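# Insert the steel peg fully into the block's hole

## Task

Push the steel peg completely into the hole in the block without shifting the block; if the block ever ends up more than 1.5 cm away from its starting spot, the attempt counts as failed.

## Robot and tools

Robot: two arms, left_arm and right_arm, each with a two-finger gripper. Base poses in the scene frame: left_arm at (-0.040, +0.340, +0.048) m, right_arm at (+0.037, -0.240, +0.004) m, both close to unrotated. Scene frame: origin at table height midway between the nominal bases, +z up, +x out over the table, left_arm toward +y. Arm names do not match image sides. A fixed two-camera stand sits behind the arms. A loose object may occasionally get nudged by an outside push.

Frames: each arm reports its hand position, orientation, targets and velocities in its own base frame. Fixed cameras and the table use the scene frame. Offsets you command are along the current Hand target's own axes. On a gripper, fingers point along +z and close along y; end_effector_position is the point between the pads, roughly 1 cm short of the tips. Reported poses can be off by a few cm, more at long reach.

Motion arguments (execute_actions rows and move targets) share one layout: a single row of 14 numbers covering both arms, each in [-1, 1]: dx, dy, dz, rx, ry, rz, opening for left_arm, then the same seven for right_arm. The first six per arm are offsets from that arm's Hand target at the start of the action or move, not poses; 1.0 equals 0.6 m of travel or 180 degrees of turn, and rx, ry, rz form one rotation vector. Repeating an offset moves further. All zeros re-requests the current Hand target. Opening is absolute: +1 fully open (0.094 m), -1 closed. A 0 opening is a real command, so resend the current opening to leave a gripper unchanged.

execute_actions(actions, cameras): actions is a list of actions; each action is a table of up to 15 rows, one per 1/30 s step, and a short table repeats its last row to fill 15 steps. Every row counts from the same start pose, not the previous row. cameras: list of names (cam_high, cam_low), ["all"], [] for none; omitted means all only when actions is empty. An empty actions list just reports state and images.

move(target, speed, blend, opening_speed, grip_force, blocking, cameras): target is one 14-number row or a list of up to 15 rows, all offsets counted from the same Hand targets. Paths are straight, finish together, last 0.5 s minimum and are cut at 10 s. speed: m/s, 0.002 to 2.9, default 0.25 (turn rate twice that in rad/s), one value or one per target. blend: corner rounding in m for lists; 0 stops at each waypoint. opening_speed: rate of the commanded opening per second on the -1..+1 scale, at least 0.2. grip_force: newtons per pad, 10 to 50, one value or one per arm; it persists, and lower values close slowly. blocking=false returns after about 0.5 s while the move continues. Moves do not avoid obstacles or the other arm; faster moves lag, stray and strike harder. Keep paths away from an arm's own base, which can flip its shoulder posture.

wait(seconds 0 to 10, cameras): lets time pass holding last commands; returns early if a running move ends. stop(cameras): brakes a running move. zoom_image(camera cam_high or cam_low, region [x0, y0, x1, y1] pixels, max 504x504): enlarges part of that camera's latest image. finished_scene(scene): ends the current scene; give its number and call nothing after it in that reply.

Results: robot state per arm: end_effector_position (m), end_effector_quat_wxyz, Hand target (last commanded pose after clipping; next offsets count from it), Joint positions (last is measured opening in m), joint velocities (may say within noise or be omitted), Joint torques (include arm weight, have offsets and noise; readings 1-3 wrap at ±28 N m), grip_measured (opening on the command scale; reads up to ~2.5 mm wide when empty, slightly narrow on a squeezed part), Tool commands. execute_actions results also list some per-step positions. A move adds a move: line such as done, off_target, moving, held or fault, plus limits (paced = pose clipped, held = steps withheld). done means at rest within 10 mm and 2 degrees; neither done nor off_target tells you about contact. Friction and weight can leave a gripper a few cm short in free air; send the missing distance as an offset. Orientation commands are clipped to within 40 degrees of the current one each step. Warnings: MOTOR HOT at 75 °C; at 90 °C an over-temperature fault folds and disables that arm; at 100 °C it collapses. Holding loads, stretching, or pushing against unreachable poses heats motors.

Joint ranges (rad): waist -2.618..3.054, shoulder 0..3.142, elbow 0..3.142 (straight 2.901), wrist pitch and yaw -1.571..1.571, wrist roll -2.094..2.094.

Cameras: cam_high and cam_low, both 672x504 (intrinsics: cam_high fy≈504, cam_low fy≈274, wide angle).

Avoid: dropping the peg or releasing it while it moves, knocking or pressing the block (it must stay within 1.5 cm), hard contact with fixed things, anything leaving the table, arms or grippers touching each other, squeezing the other arm's fingers, and strain on wrist camera cables. A stalled arm keeps pressing until commanded back past its gripper. To release, command an opening well above grip_measured.

Each tool is called after ">>>" by a JSON object that holds its "op" and its "data".

## Session

>>> {"op": "execute_actions", "data": {"actions": []}}

Scene clock: 0.00 s.
left_arm: end_effector_position=(+0.3900, +0.0190, +0.1153) grip_measured=+1.000 end_effector_quat_wxyz=(+0.608, -0.069, +0.784, +0.108) | right_arm: end_effector_position=(+0.3860, -0.0417, +0.1181) grip_measured=+1.000 end_effector_quat_wxyz=(+0.592, +0.116, +0.786, -0.136)
Joint positions: left_arm=[-0.124 1.53 0.333 0.938 -0.376 -0.008 0.094] | right_arm=[0.092 1.491 0.36 0.837 0.447 0.051 0.094]
Joint velocities: within noise
Joint torques (N m): no reading
Heat: left arm: 38 °C; right arm: 44 °C.
Hand target: left_arm +0.3923, +0.0191, +0.1223; +0.616, -0.071, +0.778, +0.107 | right_arm +0.3884, -0.0419, +0.1264; +0.602, +0.119, +0.778, -0.135
Tool commands: left_gripper/opening=+1.0 right_gripper/opening=+1.0

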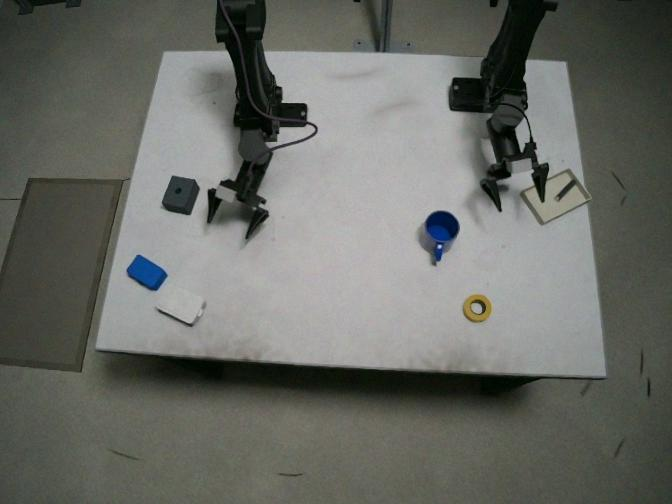

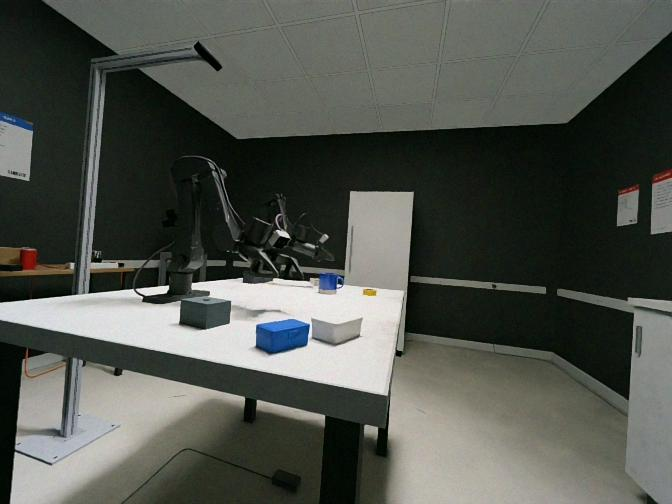

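>>> {"op": "zoom_image", "data": {"camera": "cam_high", "region": [470, 120, 610, 240]}}

>>> {"op": "zoom_image", "data": {"camera": "cam_high", "region": [140, 150, 280, 250]}}

>>> {"op": "zoom_image", "data": {"camera": "cam_low", "region": [150, 220, 370, 370]}}

Scaled by 3.600 from the camera's 672x504 image, which has a finer 960x720 frame.

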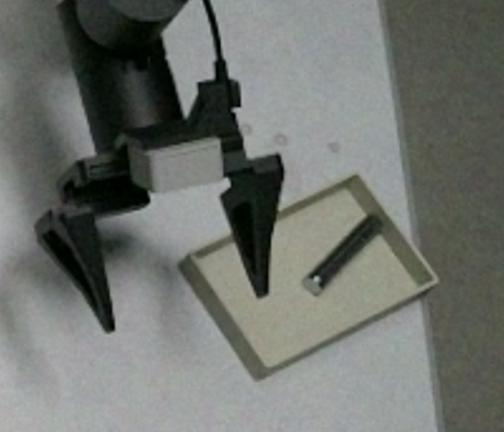

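Scaled by 3.600 from the camera's 672x504 image, which has a finer 960x720 frame.

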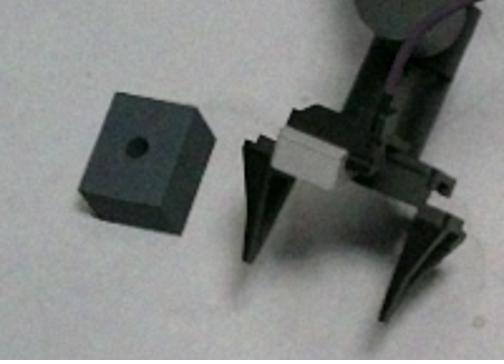

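Scaled by 2.291 from the camera's 672x504 image, which has a finer 960x720 frame.

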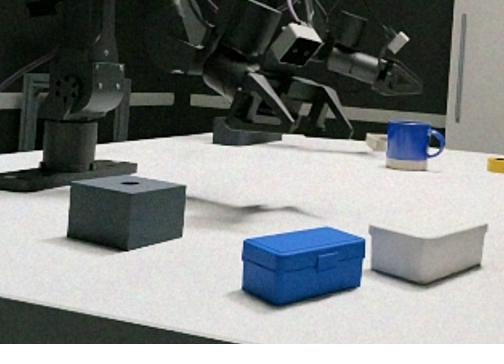

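>>> {"op": "move", "data": {"target": [0.0847,0.3475,-0.0968,0.2345,0.3773,0.254,0.2,-0.2255,0.1972,-0.3272,-0.2474,0.3649,-0.2828,0], "speed": 0.4, "cameras": ["all"]}}

>>> {"op": "zoom_image", "data": {"camera": "cam_high", "region": [480, 110, 620, 250]}}

>>> {"op": "zoom_image", "data": {"camera": "cam_high", "region": [140, 120, 240, 220]}}

Scene clock: 66.90 s.
left_arm: end_effector_position=(+0.2728, +0.2026, +0.0981) grip_measured=+0.202 end_effector_quat_wxyz=(+0.001, +0.371, +0.929, -0.002) | right_arm: end_effector_position=(+0.2910, +0.1338, +0.2785) grip_measured=+0.003 end_effector_quat_wxyz=(+0.161, -0.355, +0.921, +0.005)
Joint positions: left_arm=[0.638 1.837 1.499 -1.235 0.004 1.399 0.056] | right_arm=[0.434 1.597 1.915 -1.566 0.01 -0.304 0.047]
Joint torques (N m): left_arm=[0.24 -5.65 7.83 0.28 -0.05 0.09] | right_arm=[0.4 -10.69 6.09 0.7 -0.07 -0.1]
Heat: left arm: 39 °C; right arm: 45 °C.
Hand target: left_arm +0.2751, +0.2070, +0.1020; -0.001, +0.375, +0.927, +0.000 | right_arm +0.2856, +0.1350, +0.2966; +0.000, -0.366, +0.931, +0.000
Off the commanded pose: left_arm 0.006 m, 1 deg | right_arm 0.019 m, 19 deg.
joint sent to its limit (right arm) — joint 4 (wrist pitch), lower limit. The joint targets are off in orientation, not in position.
move: off_target (right_arm)

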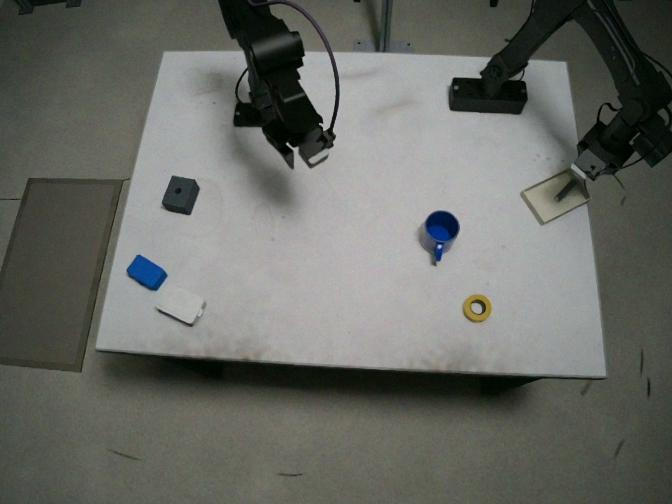

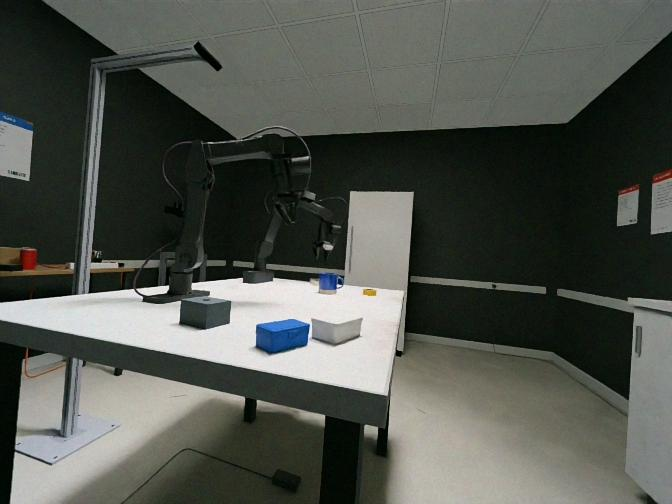

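Scaled by 3.600 from the camera's 672x504 image, which has a finer 960x720 frame.

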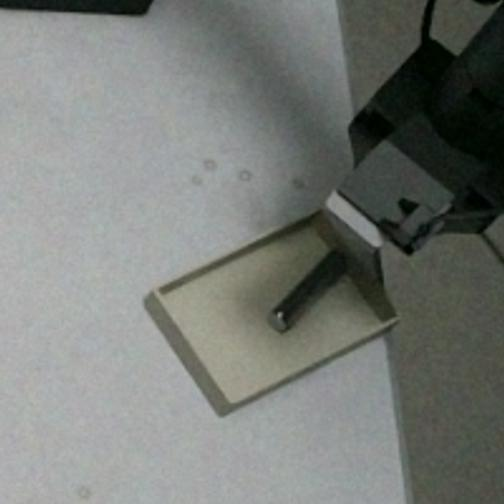

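Scaled by 5.040 from the camera's 672x504 image, which has a finer 960x720 frame.

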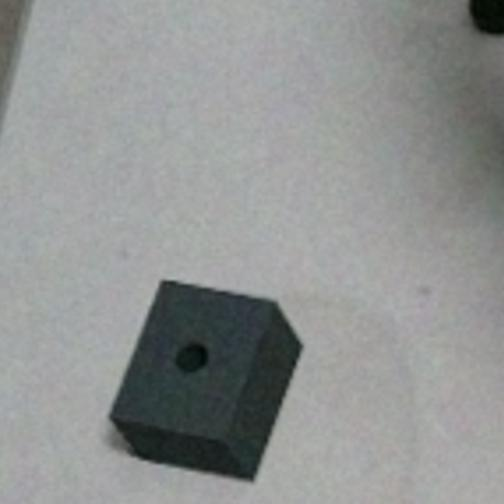

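>>> {"op": "zoom_image", "data": {"camera": "cam_high", "region": [545, 145, 605, 205]}}

Scaled by 8.400 from the camera's 672x504 image, which has a finer 960x720 frame.

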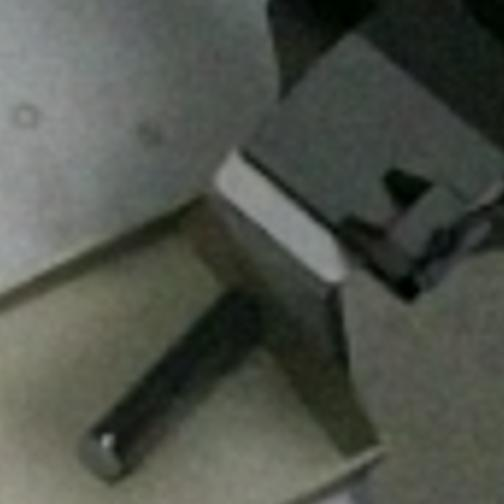

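>>> {"op": "move", "data": {"target": [[0.0023,0.008,0.13,0,0,0,-0.15,0,0,0,0,0,0,0],[0.0023,0.008,0.21,0,0,0,-0.15,0,0,0,0,0,0,0]], "speed": [0.2,0.08], "blend": [0.02,0], "cameras": ["all"]}}

>>> {"op": "zoom_image", "data": {"camera": "cam_high", "region": [520, 140, 600, 220]}}

Scene clock: 87.93 s.
left_arm: end_effector_position=(+0.2808, +0.2103, -0.0183) grip_measured=-0.148 end_effector_quat_wxyz=(+0.004, +0.373, +0.928, +0.002) | right_arm: end_effector_position=(+0.2909, +0.1338, +0.2784) grip_measured=+0.003 end_effector_quat_wxyz=(+0.161, -0.355, +0.921, +0.006)
Joint positions: left_arm=[0.642 2.003 1.24 -0.8 0.004 1.405 0.04] | right_arm=[0.434 1.597 1.915 -1.566 0.01 -0.304 0.047]
Joint torques (N m): left_arm=[0.43 -6.48 4.01 0.56 -0.05 0.08] | right_arm=[0.38 -10.67 6.08 0.7 -0.07 -0.1]
Heat: left arm: 39 °C; right arm: 46 °C.
Hand target: left_arm +0.2773, +0.2114, -0.0240; -0.001, +0.375, +0.927, +0.000 | right_arm +0.2855, +0.1350, +0.2966; +0.000, -0.366, +0.930, +0.000
Off the commanded pose: left_arm 0.007 m, 1 deg | right_arm 0.019 m, 19 deg.
joint sent to its limit (right arm) — joint 4 (wrist pitch), lower limit. The joint targets are off in orientation, not in position.
move: off_target (right_arm)

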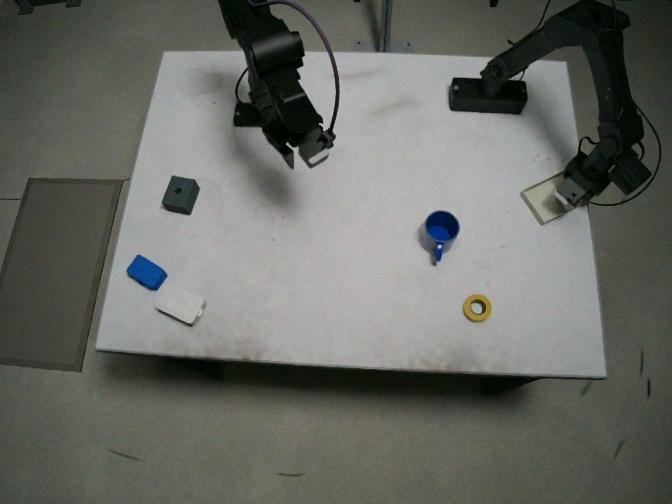

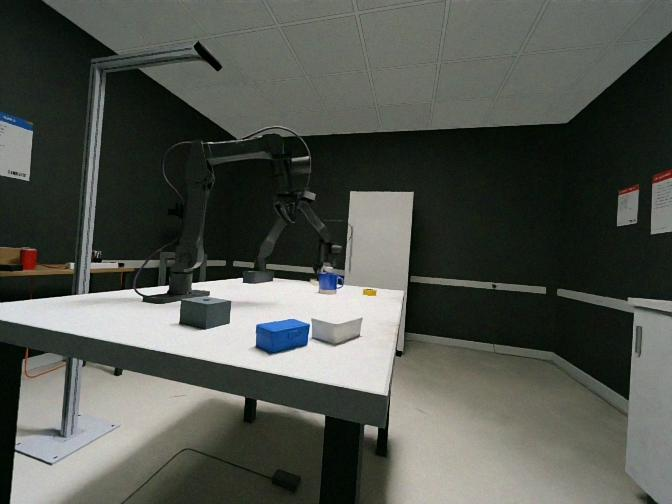

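Scaled by 6.300 from the camera's 672x504 image, which has a finer 960x720 frame.

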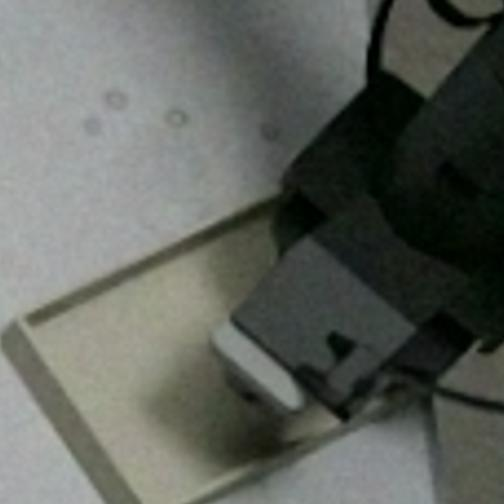

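>>> {"op": "move", "data": {"target": [[0,0,0.02,0,0,0,-0.15,0,0,0,0,0,0,0],[0,0,0.02,0,0,0,-0.95,0,0,0,0,0,0,0]], "speed": 0.06, "opening_speed": 1.0}}

Scene clock: 91.47 s.
left_arm: end_effector_position=(+0.2808, +0.2103, -0.0293) grip_measured=-0.695 end_effector_quat_wxyz=(+0.003, +0.373, +0.928, +0.002) | right_arm: end_effector_position=(+0.2909, +0.1338, +0.2784) grip_measured=+0.003 end_effector_quat_wxyz=(+0.161, -0.355, +0.921, +0.006)
Joint positions: left_arm=[0.642 2.025 1.222 -0.761 0.004 1.406 0.014] | right_arm=[0.434 1.597 1.915 -1.566 0.01 -0.304 0.047]
Joint torques (N m): left_arm=[0.42 -6.35 3.81 0.59 -0.05 0.07] | right_arm=[0.39 -10.69 6.09 0.7 -0.07 -0.1]
Heat: left arm: 38 °C; right arm: 46 °C.
Hand target: left_arm +0.2773, +0.2113, -0.0361; -0.001, +0.375, +0.927, +0.000 | right_arm +0.2855, +0.1350, +0.2966; +0.000, -0.366, +0.930, +0.000
Off the commanded pose: left_arm 0.008 m, 1 deg | right_arm 0.019 m, 19 deg.
joint sent to its limit (right arm) — joint 4 (wrist pitch), lower limit. The joint targets are off in orientation, not in position.
move: off_target (right_arm)

>>> {"op": "move", "data": {"target": [[0,0,-0.36,0,0,0,-0.95,0,0,0,0,-0.167,0,0],[-0.703,-0.529,-0.31,0,-0.5,0,-0.95,0,0,0,0,-0.167,0,0]], "speed": [0.25,0.4], "blend": [0.05,0], "cameras": ["all"]}}

>>> {"op": "zoom_image", "data": {"camera": "cam_high", "region": [260, 90, 480, 260]}}

>>> {"op": "zoom_image", "data": {"camera": "cam_low", "region": [150, 110, 370, 330]}}

Scene clock: 100.43 s.
left_arm: end_effector_position=(+0.3586, -0.3065, +0.1370) grip_measured=-0.695 end_effector_quat_wxyz=(+0.637, +0.274, +0.672, -0.258) | right_arm: end_effector_position=(+0.2881, +0.1360, +0.2853) grip_measured=+0.003 end_effector_quat_wxyz=(+0.218, -0.351, +0.906, +0.091)
Joint positions: left_arm=[-0.67 1.873 0.573 1.246 0.102 0.008 0.014] | right_arm=[0.327 1.475 1.766 -1.426 -0.197 -0.369 0.047]
Joint torques (N m): left_arm=[-0.65 -5.22 5.05 2.33 -0.11 -0.12] | right_arm=[-0.65 -9.69 4.21 1.14 -0.23 -0.11]
Heat: left arm: 38 °C; right arm: 46 °C.
Hand target: left_arm +0.3604, -0.3100, +0.1498; +0.655, +0.265, +0.656, -0.265 | right_arm +0.2855, +0.1350, +0.2966; +0.241, -0.354, +0.899, +0.095
Off the commanded pose: left_arm 0.013 m, 3 deg | right_arm 0.012 m, 3 deg.
move: off_target (left_arm, right_arm)

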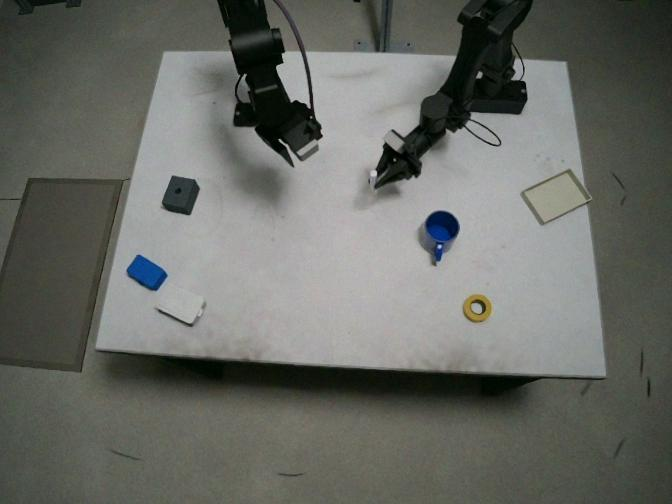

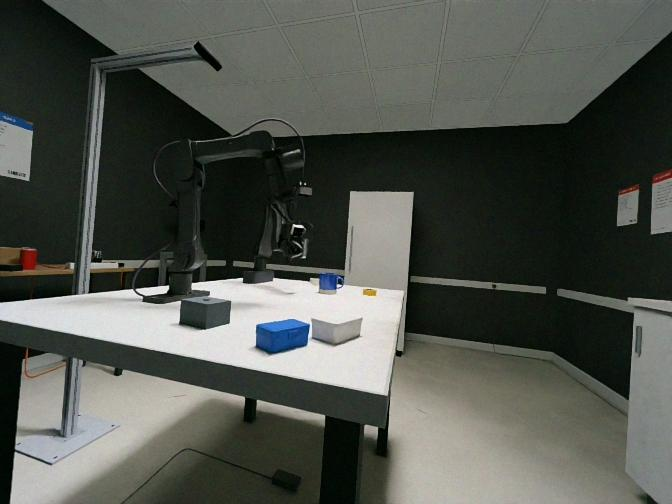

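Scaled by 2.291 from the camera's 672x504 image, which has a finer 960x720 frame.

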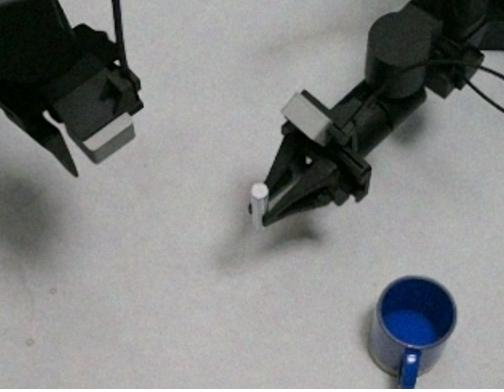

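Scaled by 2.291 from the camera's 672x504 image, which has a finer 960x720 frame.

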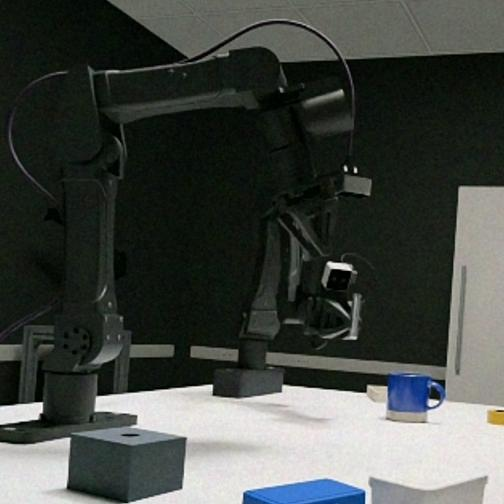

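>>> {"op": "move", "data": {"target": [0,0,0,0,0,0,-0.95,-0.1318,0.147,0.0868,0,0,0,0], "cameras": ["all"]}}

>>> {"op": "zoom_image", "data": {"camera": "cam_high", "region": [320, 110, 440, 230]}}

>>> {"op": "zoom_image", "data": {"camera": "cam_low", "region": [240, 160, 360, 280]}}

Scene clock: 111.43 s.
left_arm: end_effector_position=(+0.3586, -0.3065, +0.1372) grip_measured=-0.695 end_effector_quat_wxyz=(+0.638, +0.274, +0.672, -0.258) | right_arm: end_effector_position=(+0.2912, +0.2608, +0.2865) grip_measured=+0.003 end_effector_quat_wxyz=(+0.234, -0.358, +0.899, +0.094)
Joint positions: left_arm=[-0.67 1.873 0.573 1.247 0.102 0.008 0.014] | right_arm=[0.718 1.682 1.956 -1.336 -0.021 -0.035 0.047]
Joint torques (N m): left_arm=[-0.68 -5.22 5.07 2.3 -0.11 -0.11] | right_arm=[0.24 -7.65 6.53 1.09 0.07 0.07]
Heat: left arm: 40 °C; right arm: 45 °C.
Hand target: left_arm +0.3604, -0.3100, +0.1497; +0.655, +0.265, +0.656, -0.265 | right_arm +0.2945, +0.2640, +0.2912; +0.241, -0.354, +0.899, +0.095
Off the commanded pose: left_arm 0.013 m, 3 deg | right_arm 0.007 m, 1 deg.
move: off_target (left_arm)

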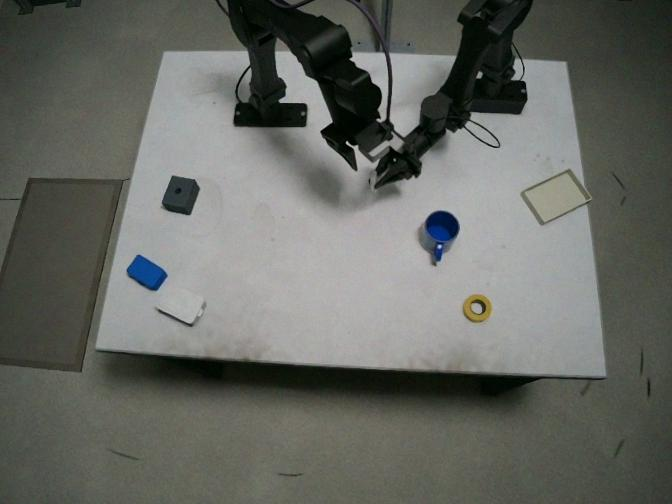

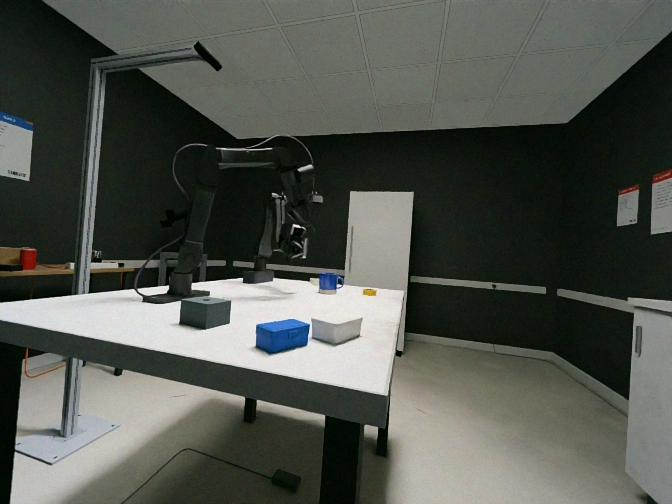

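Scaled by 4.200 from the camera's 672x504 image, which has a finer 960x720 frame.

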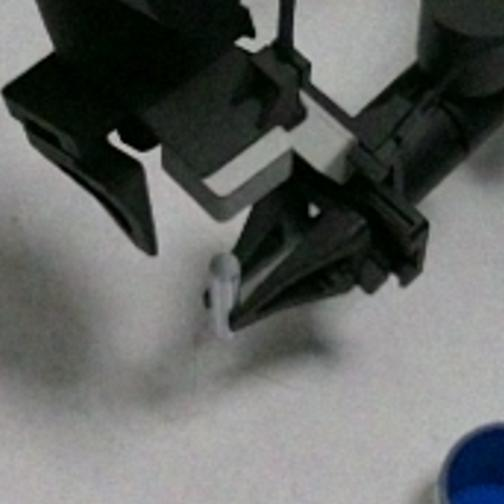

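Scaled by 4.200 from the camera's 672x504 image, which has a finer 960x720 frame.

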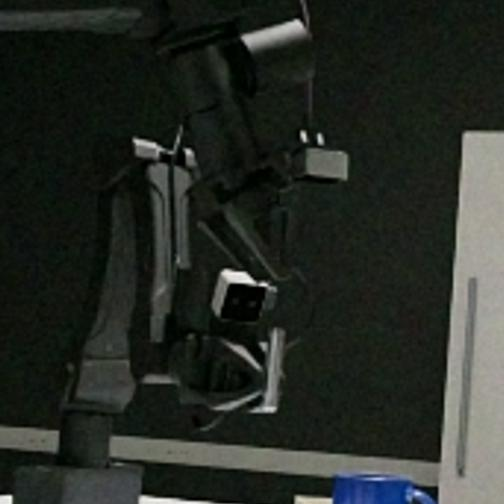

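>>> {"op": "move", "data": {"target": [0,0,0,0,0,0,-0.95,0.0467,0,0.104,0,0,0,0], "speed": 0.1, "cameras": ["all"]}}

>>> {"op": "zoom_image", "data": {"camera": "cam_high", "region": [330, 120, 430, 220]}}

>>> {"op": "zoom_image", "data": {"camera": "cam_low", "region": [260, 180, 350, 270]}}

Scene clock: 123.53 s.
left_arm: end_effector_position=(+0.3603, -0.3047, +0.1319) grip_measured=-0.695 end_effector_quat_wxyz=(+0.634, +0.271, +0.678, -0.252) | right_arm: end_effector_position=(+0.2987, +0.2661, +0.2051) grip_measured=+0.003 end_effector_quat_wxyz=(+0.210, -0.359, +0.906, +0.083)
Joint positions: left_arm=[-0.67 1.882 0.573 1.24 0.088 0.008 0.014] | right_arm=[0.718 1.657 1.611 -1.07 -0.016 -0.033 0.047]
Joint torques (N m): left_arm=[-0.66 -5.79 4.98 2.37 0.04 -0.11] | right_arm=[0.28 -13.23 4.66 1.32 0.02 0.07]
Heat: left arm: 42 °C; right arm: 47 °C.
Hand target: left_arm +0.3605, -0.3100, +0.1498; +0.655, +0.265, +0.656, -0.265 | right_arm +0.2996, +0.2689, +0.2232; +0.241, -0.354, +0.899, +0.095
Off the commanded pose: left_arm 0.019 m, 4 deg | right_arm 0.018 m, 4 deg.
move: off_target (left_arm, right_arm)

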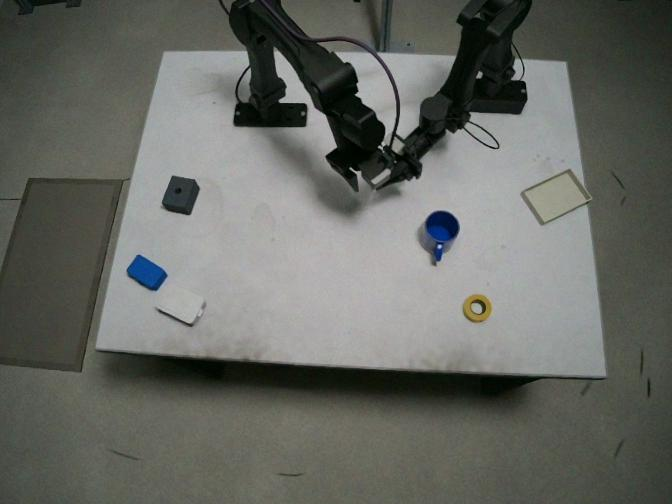

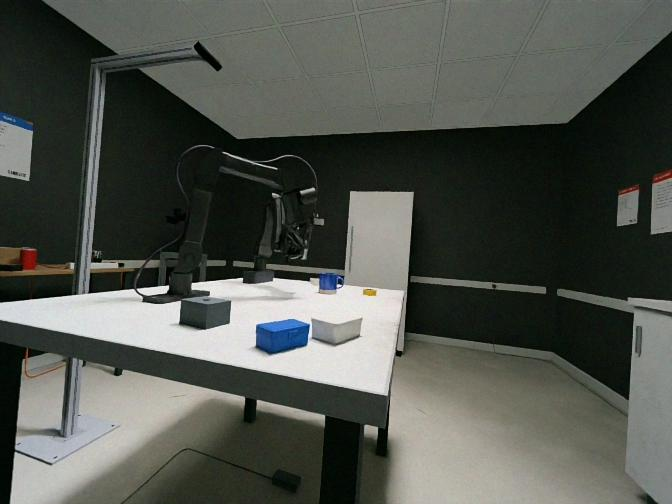

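Scaled by 5.040 from the camera's 672x504 image, which has a finer 960x720 frame.

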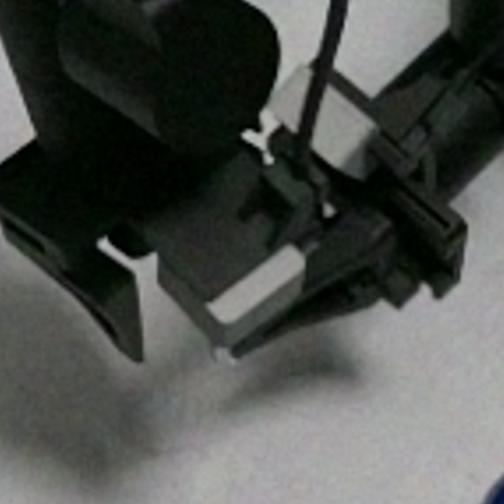

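Scaled by 5.600 from the camera's 672x504 image, which has a finer 960x720 frame.

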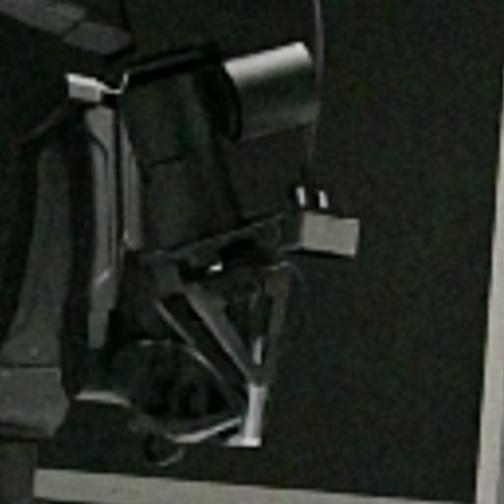

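>>> {"op": "move", "data": {"target": [[0,0,0,0,0,0,-0.95,-0.0092,0,-0.016,0,0,0,0],[0,0,0,0,0,0,-0.95,-0.0092,0,-0.016,0,0,0,-0.95]], "speed": 0.1, "opening_speed": 1.0, "cameras": ["all"]}}

>>> {"op": "zoom_image", "data": {"camera": "cam_low", "region": [260, 180, 350, 270]}}

Scene clock: 128.23 s.
left_arm: end_effector_position=(+0.3608, -0.3044, +0.1337) grip_measured=-0.695 end_effector_quat_wxyz=(+0.637, +0.269, +0.677, -0.252) | right_arm: end_effector_position=(+0.2959, +0.2647, +0.2092) grip_measured=-0.947 end_effector_quat_wxyz=(+0.205, -0.360, +0.906, +0.084)
Joint positions: left_arm=[-0.67 1.882 0.573 1.247 0.085 0.007 0.014] | right_arm=[0.718 1.657 1.631 -1.099 -0.02 -0.033 0.002]
Joint torques (N m): left_arm=[-0.69 -5.78 5.01 2.3 0.06 -0.1] | right_arm=[0.28 -12.37 7.05 1.16 0.07 0.07]
Heat: left arm: 43 °C; right arm: 46 °C.
Hand target: left_arm +0.3605, -0.3100, +0.1498; +0.655, +0.265, +0.656, -0.265 | right_arm +0.2996, +0.2687, +0.2342; +0.241, -0.354, +0.899, +0.095
Off the commanded pose: left_arm 0.017 m, 3 deg | right_arm 0.026 m, 5 deg.
move: off_target (left_arm, right_arm); target 2's new opening was sent with right_arm's hand 0.023 m and 3 deg from that target

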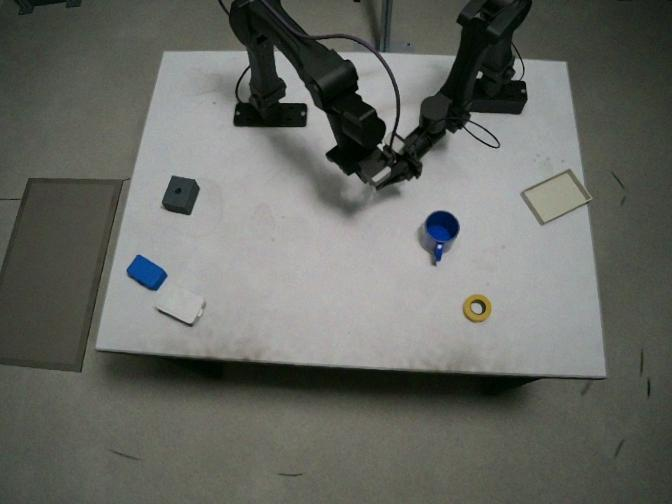

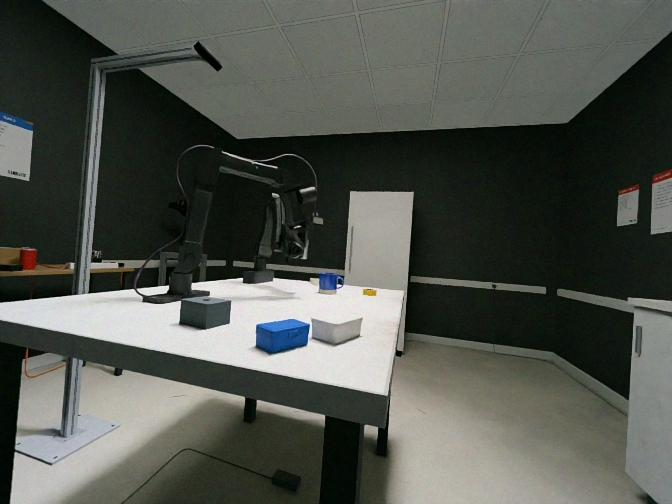

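Scaled by 5.600 from the camera's 672x504 image, which has a finer 960x720 frame.

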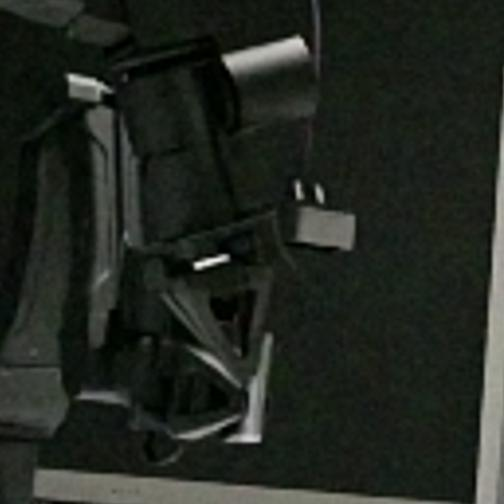

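>>> {"op": "move", "data": {"target": [[0,0,0,0,0,0,-0.95,0,0,0,0,0,0,0],[0,0,0,0,0,0,-0.95,-0.0375,0,-0.065,0,0,0,0],[0,0,0,0,0,0,-0.95,-0.0563,0,-0.046,0,0,0,0]], "speed": 0.12, "cameras": ["all"]}}

>>> {"op": "zoom_image", "data": {"camera": "cam_low", "region": [260, 180, 350, 270]}}

>>> {"op": "zoom_image", "data": {"camera": "cam_high", "region": [330, 120, 430, 220]}}

Scene clock: 135.90 s.
left_arm: end_effector_position=(+0.3608, -0.3044, +0.1337) grip_measured=-0.695 end_effector_quat_wxyz=(+0.637, +0.269, +0.677, -0.252) | right_arm: end_effector_position=(+0.3071, +0.2742, +0.2701) grip_measured=-0.003 end_effector_quat_wxyz=(+0.232, -0.357, +0.900, +0.093)
Joint positions: left_arm=[-0.67 1.882 0.573 1.247 0.085 0.007 0.014] | right_arm=[0.718 1.737 1.949 -1.278 -0.019 -0.032 0.047]
Joint torques (N m): left_arm=[-0.69 -5.75 5.03 2.3 0.05 -0.1] | right_arm=[0.38 -8.35 6.71 1.13 0.08 0.07]
Heat: left arm: 44 °C; right arm: 47 °C.
Hand target: left_arm +0.3604, -0.3100, +0.1497; +0.655, +0.265, +0.656, -0.265 | right_arm +0.3109, +0.2792, +0.2751; +0.241, -0.354, +0.899, +0.095
Off the commanded pose: left_arm 0.017 m, 3 deg | right_arm 0.008 m, 1 deg.
move: off_target (left_arm)

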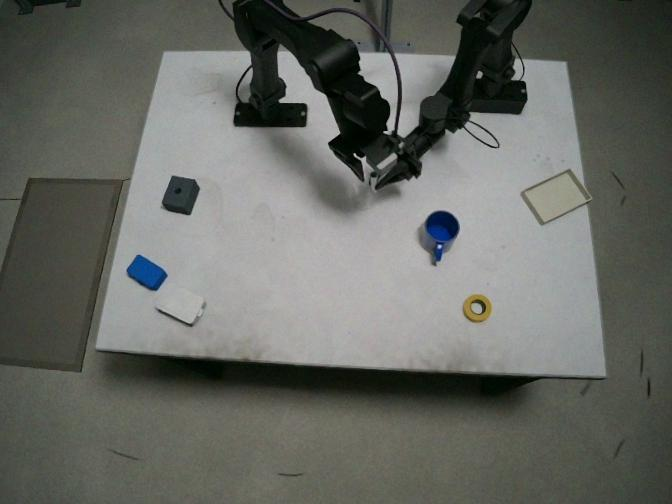

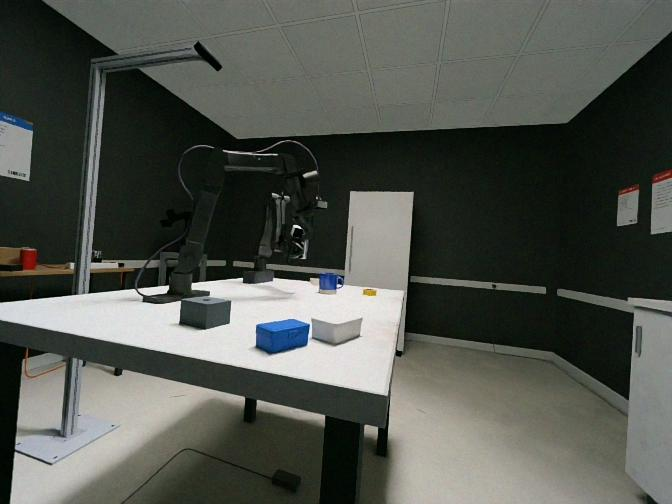

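Scaled by 5.600 from the camera's 672x504 image, which has a finer 960x720 frame.

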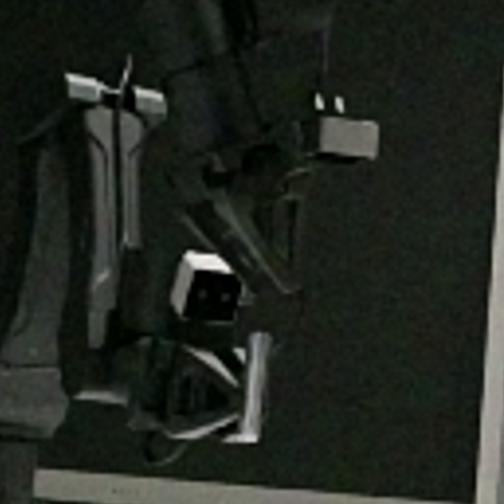

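Scaled by 5.040 from the camera's 672x504 image, which has a finer 960x720 frame.

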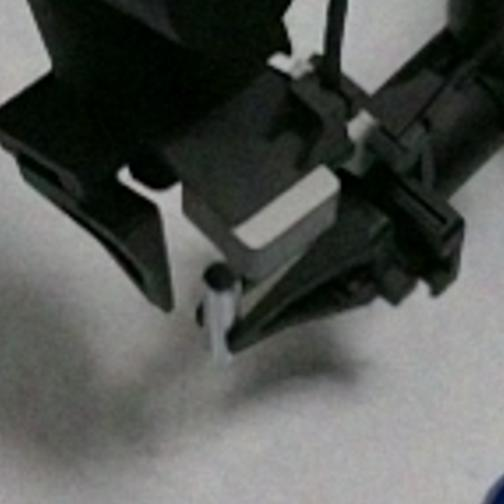

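>>> {"op": "move", "data": {"target": [[0,0,0,0,0,0,-0.95,0.05,0,0.0635,0,0,0,0],[0,0,0,0,0,0,-0.95,0.05,0,0.0635,0,0,0,-0.95]], "speed": 0.1, "opening_speed": 0.8, "cameras": ["all"]}}

>>> {"op": "zoom_image", "data": {"camera": "cam_low", "region": [260, 180, 350, 270]}}

>>> {"op": "zoom_image", "data": {"camera": "cam_high", "region": [330, 120, 430, 220]}}

Scene clock: 143.97 s.
left_arm: end_effector_position=(+0.3595, -0.3061, +0.1340) grip_measured=-0.695 end_effector_quat_wxyz=(+0.637, +0.271, +0.675, -0.254) | right_arm: end_effector_position=(+0.2985, +0.2844, +0.2090) grip_measured=-0.682 end_effector_quat_wxyz=(+0.205, -0.365, +0.901, +0.110)
Joint positions: left_arm=[-0.674 1.882 0.573 1.25 0.087 0.007 0.014] | right_arm=[0.73 1.697 1.665 -1.074 -0.067 -0.025 0.015]
Joint torques (N m): left_arm=[-0.36 -5.82 5.01 2.28 0.03 -0.1] | right_arm=[-0.54 -14.01 4.72 1.19 0.56 0.02]
Heat: left arm: 44 °C; right arm: 47 °C.
Hand target: left_arm +0.3604, -0.3100, +0.1498; +0.655, +0.265, +0.656, -0.265 | right_arm +0.3059, +0.2746, +0.2270; +0.241, -0.354, +0.899, +0.095
Off the commanded pose: left_arm 0.016 m, 3 deg | right_arm 0.022 m, 5 deg.
move: off_target (left_arm, right_arm); target 2's new opening was sent with right_arm's hand 0.019 m and 3 deg from that target

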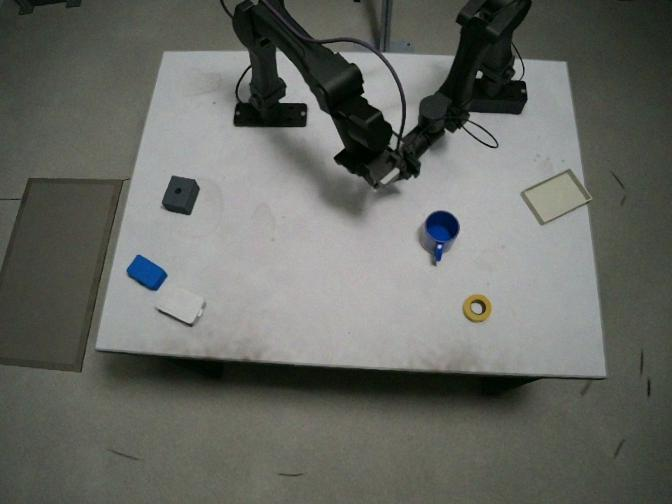

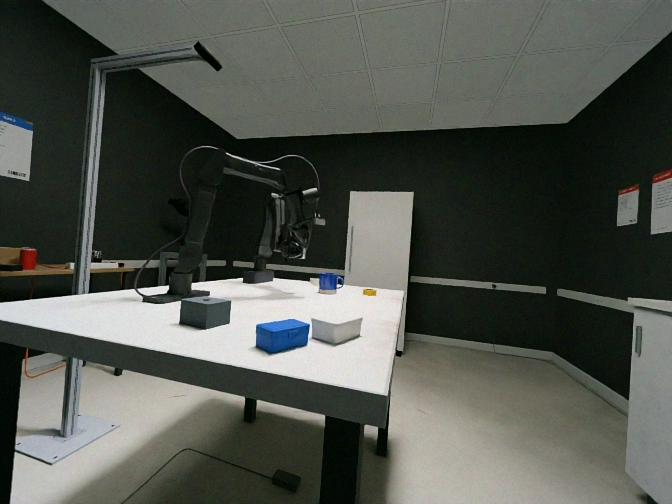

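Scaled by 5.600 from the camera's 672x504 image, which has a finer 960x720 frame.

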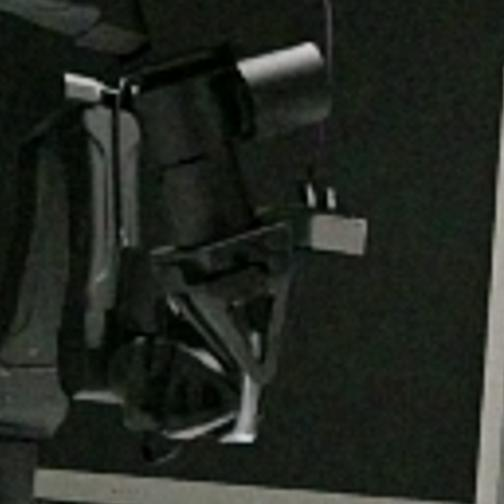

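Scaled by 5.040 from the camera's 672x504 image, which has a finer 960x720 frame.

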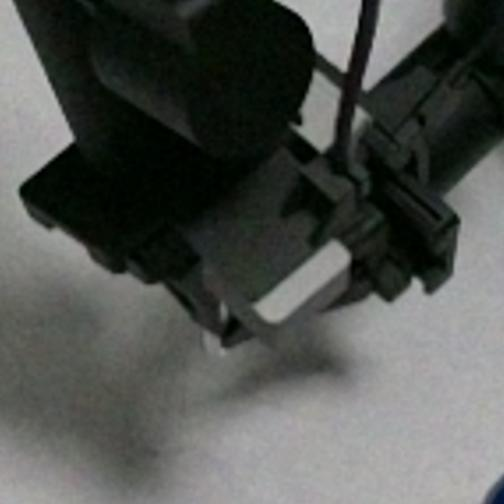

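>>> {"op": "move", "data": {"target": [[0,0,0,0,0,0,0.1,0,0,0,0,0,0,-0.95],[0,0,-0.3,0,0,0,0.1,0,0,0,0,0,0,-0.95]], "speed": 0.2, "opening_speed": 1.5, "cameras": ["all"]}}

>>> {"op": "zoom_image", "data": {"camera": "cam_low", "region": [260, 180, 350, 270]}}

>>> {"op": "zoom_image", "data": {"camera": "cam_high", "region": [330, 120, 430, 220]}}

Scene clock: 152.43 s.
left_arm: end_effector_position=(+0.2333, -0.1874, +0.1530) grip_measured=+0.098 end_effector_quat_wxyz=(+0.619, +0.278, +0.688, -0.258) | right_arm: end_effector_position=(+0.3040, +0.2769, +0.2066) grip_measured=-0.683 end_effector_quat_wxyz=(+0.210, -0.360, +0.905, +0.087)
Joint positions: left_arm=[-0.535 0.793 0.021 0.667 0.242 0.015 0.052] | right_arm=[0.728 1.697 1.66 -1.074 -0.019 -0.025 0.015]
Joint torques (N m): left_arm=[0.44 -0.5 5.34 1.77 0.08 0.08] | right_arm=[-0.47 -14.11 4.97 1.21 0.06 0]
Heat: left arm: 43 °C; right arm: 46 °C.
Hand target: left_arm +0.2309, -0.1850, +0.1499; +0.655, +0.265, +0.656, -0.265 | right_arm +0.3059, +0.2746, +0.2270; +0.241, -0.354, +0.899, +0.095
Off the commanded pose: left_arm 0.005 m, 6 deg | right_arm 0.021 m, 4 deg.
joint sent to its limit (left arm) — joint 3 (elbow), lower limit, where the elbow is as bent as it goes. The joint targets are off in orientation, not in position.
move: off_target (left_arm, right_arm)

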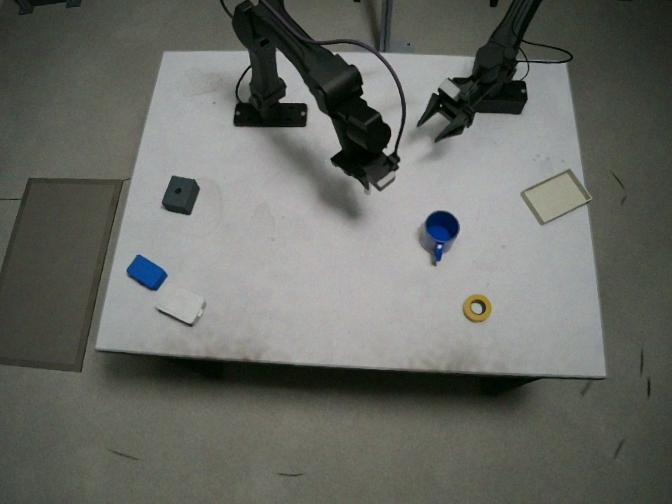

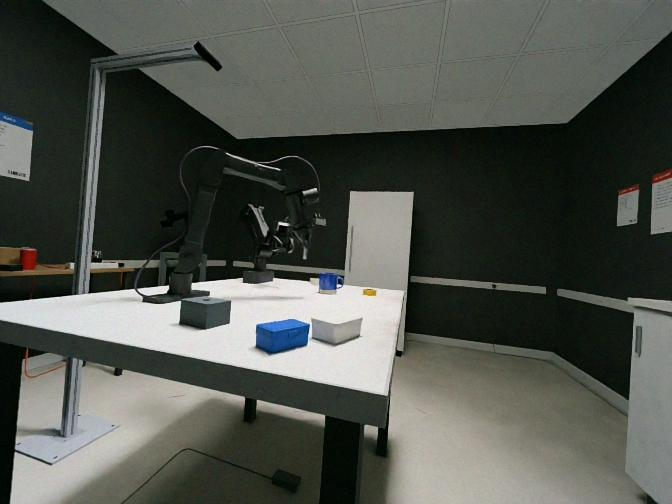

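Scaled by 5.600 from the camera's 672x504 image, which has a finer 960x720 frame.

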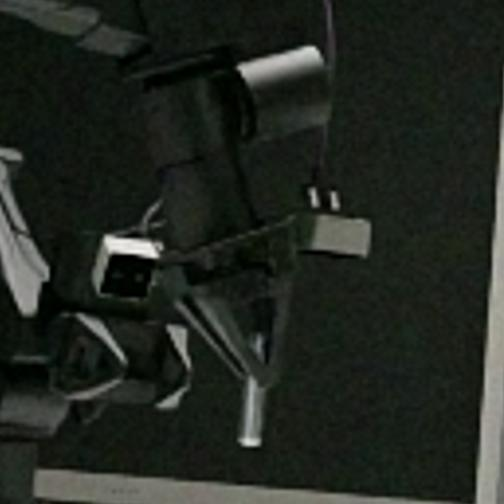

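Scaled by 5.040 from the camera's 672x504 image, which has a finer 960x720 frame.

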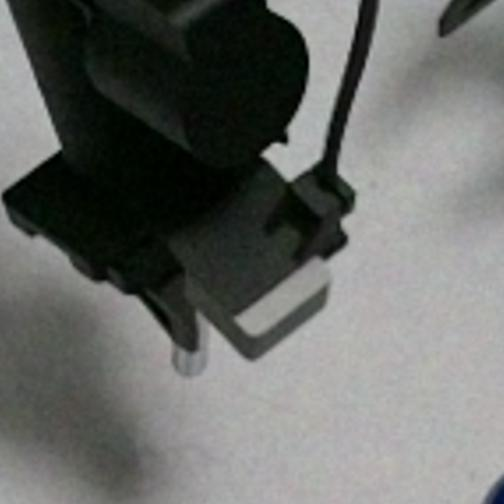

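>>> {"op": "move", "data": {"target": [0,0,0,0,0,0,0.1,0.5668,-0.5222,-0.1983,0.2194,0,0.3801,-0.95], "speed": 0.35, "cameras": ["all"]}}

>>> {"op": "zoom_image", "data": {"camera": "cam_low", "region": [150, 240, 250, 340]}}

>>> {"op": "zoom_image", "data": {"camera": "cam_high", "region": [140, 140, 240, 240]}}

Scene clock: 162.93 s.
left_arm: end_effector_position=(+0.2333, -0.1873, +0.1528) grip_measured=+0.098 end_effector_quat_wxyz=(+0.618, +0.278, +0.688, -0.258) | right_arm: end_effector_position=(+0.2486, -0.1865, +0.1454) grip_measured=-0.683 end_effector_quat_wxyz=(+0.218, +0.303, +0.925, -0.072)
Joint positions: left_arm=[-0.535 0.793 0.021 0.667 0.242 0.015 0.052] | right_arm=[-0.651 1.289 1.038 -0.856 -0.007 -0.017 0.015]
Joint torques (N m): left_arm=[0.43 -0.29 5.38 1.79 0.08 0.07] | right_arm=[-0.47 -4.64 7.57 1.36 -0.07 -0.08]
Heat: left arm: 42 °C; right arm: 46 °C.
Hand target: left_arm +0.2320, -0.1858, +0.1505; +0.618, +0.282, +0.688, -0.255 (not the last commanded pose) | right_arm +0.2605, -0.1959, +0.1594; +0.246, +0.299, +0.919, -0.079
Off the commanded pose: left_arm 0.004 m, 6 deg | right_arm 0.021 m, 3 deg.
move: off_target (left_arm, right_arm)

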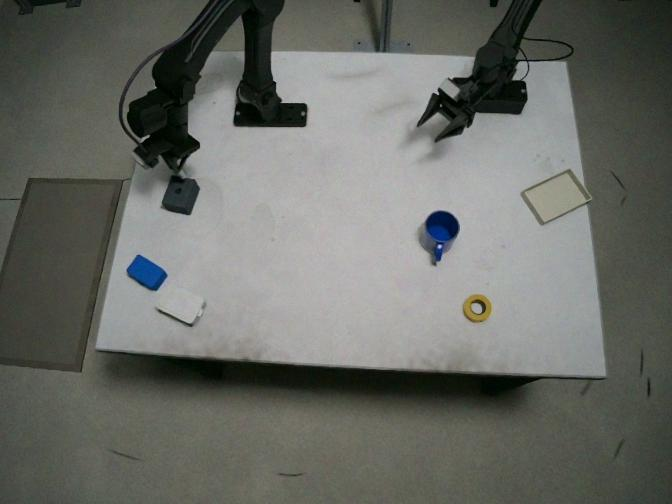

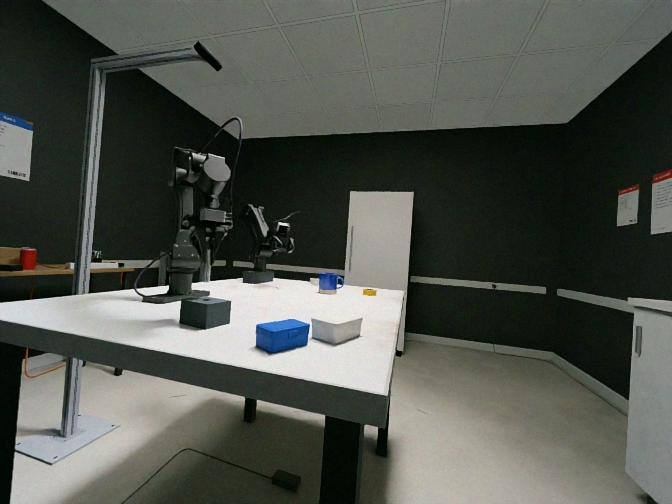

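Scaled by 5.040 from the camera's 672x504 image, which has a finer 960x720 frame.

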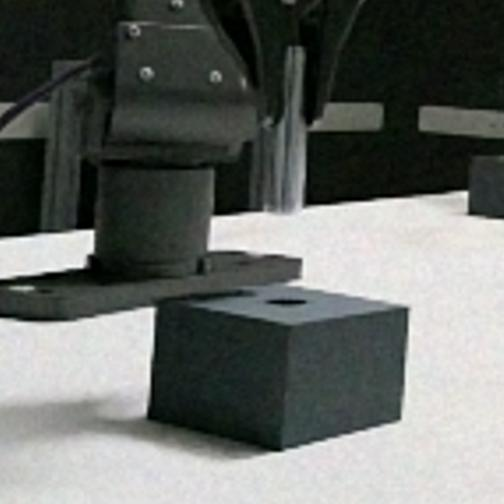

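Scaled by 5.040 from the camera's 672x504 image, which has a finer 960x720 frame.

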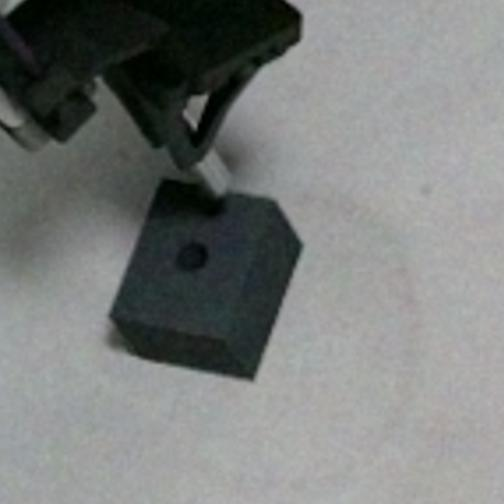

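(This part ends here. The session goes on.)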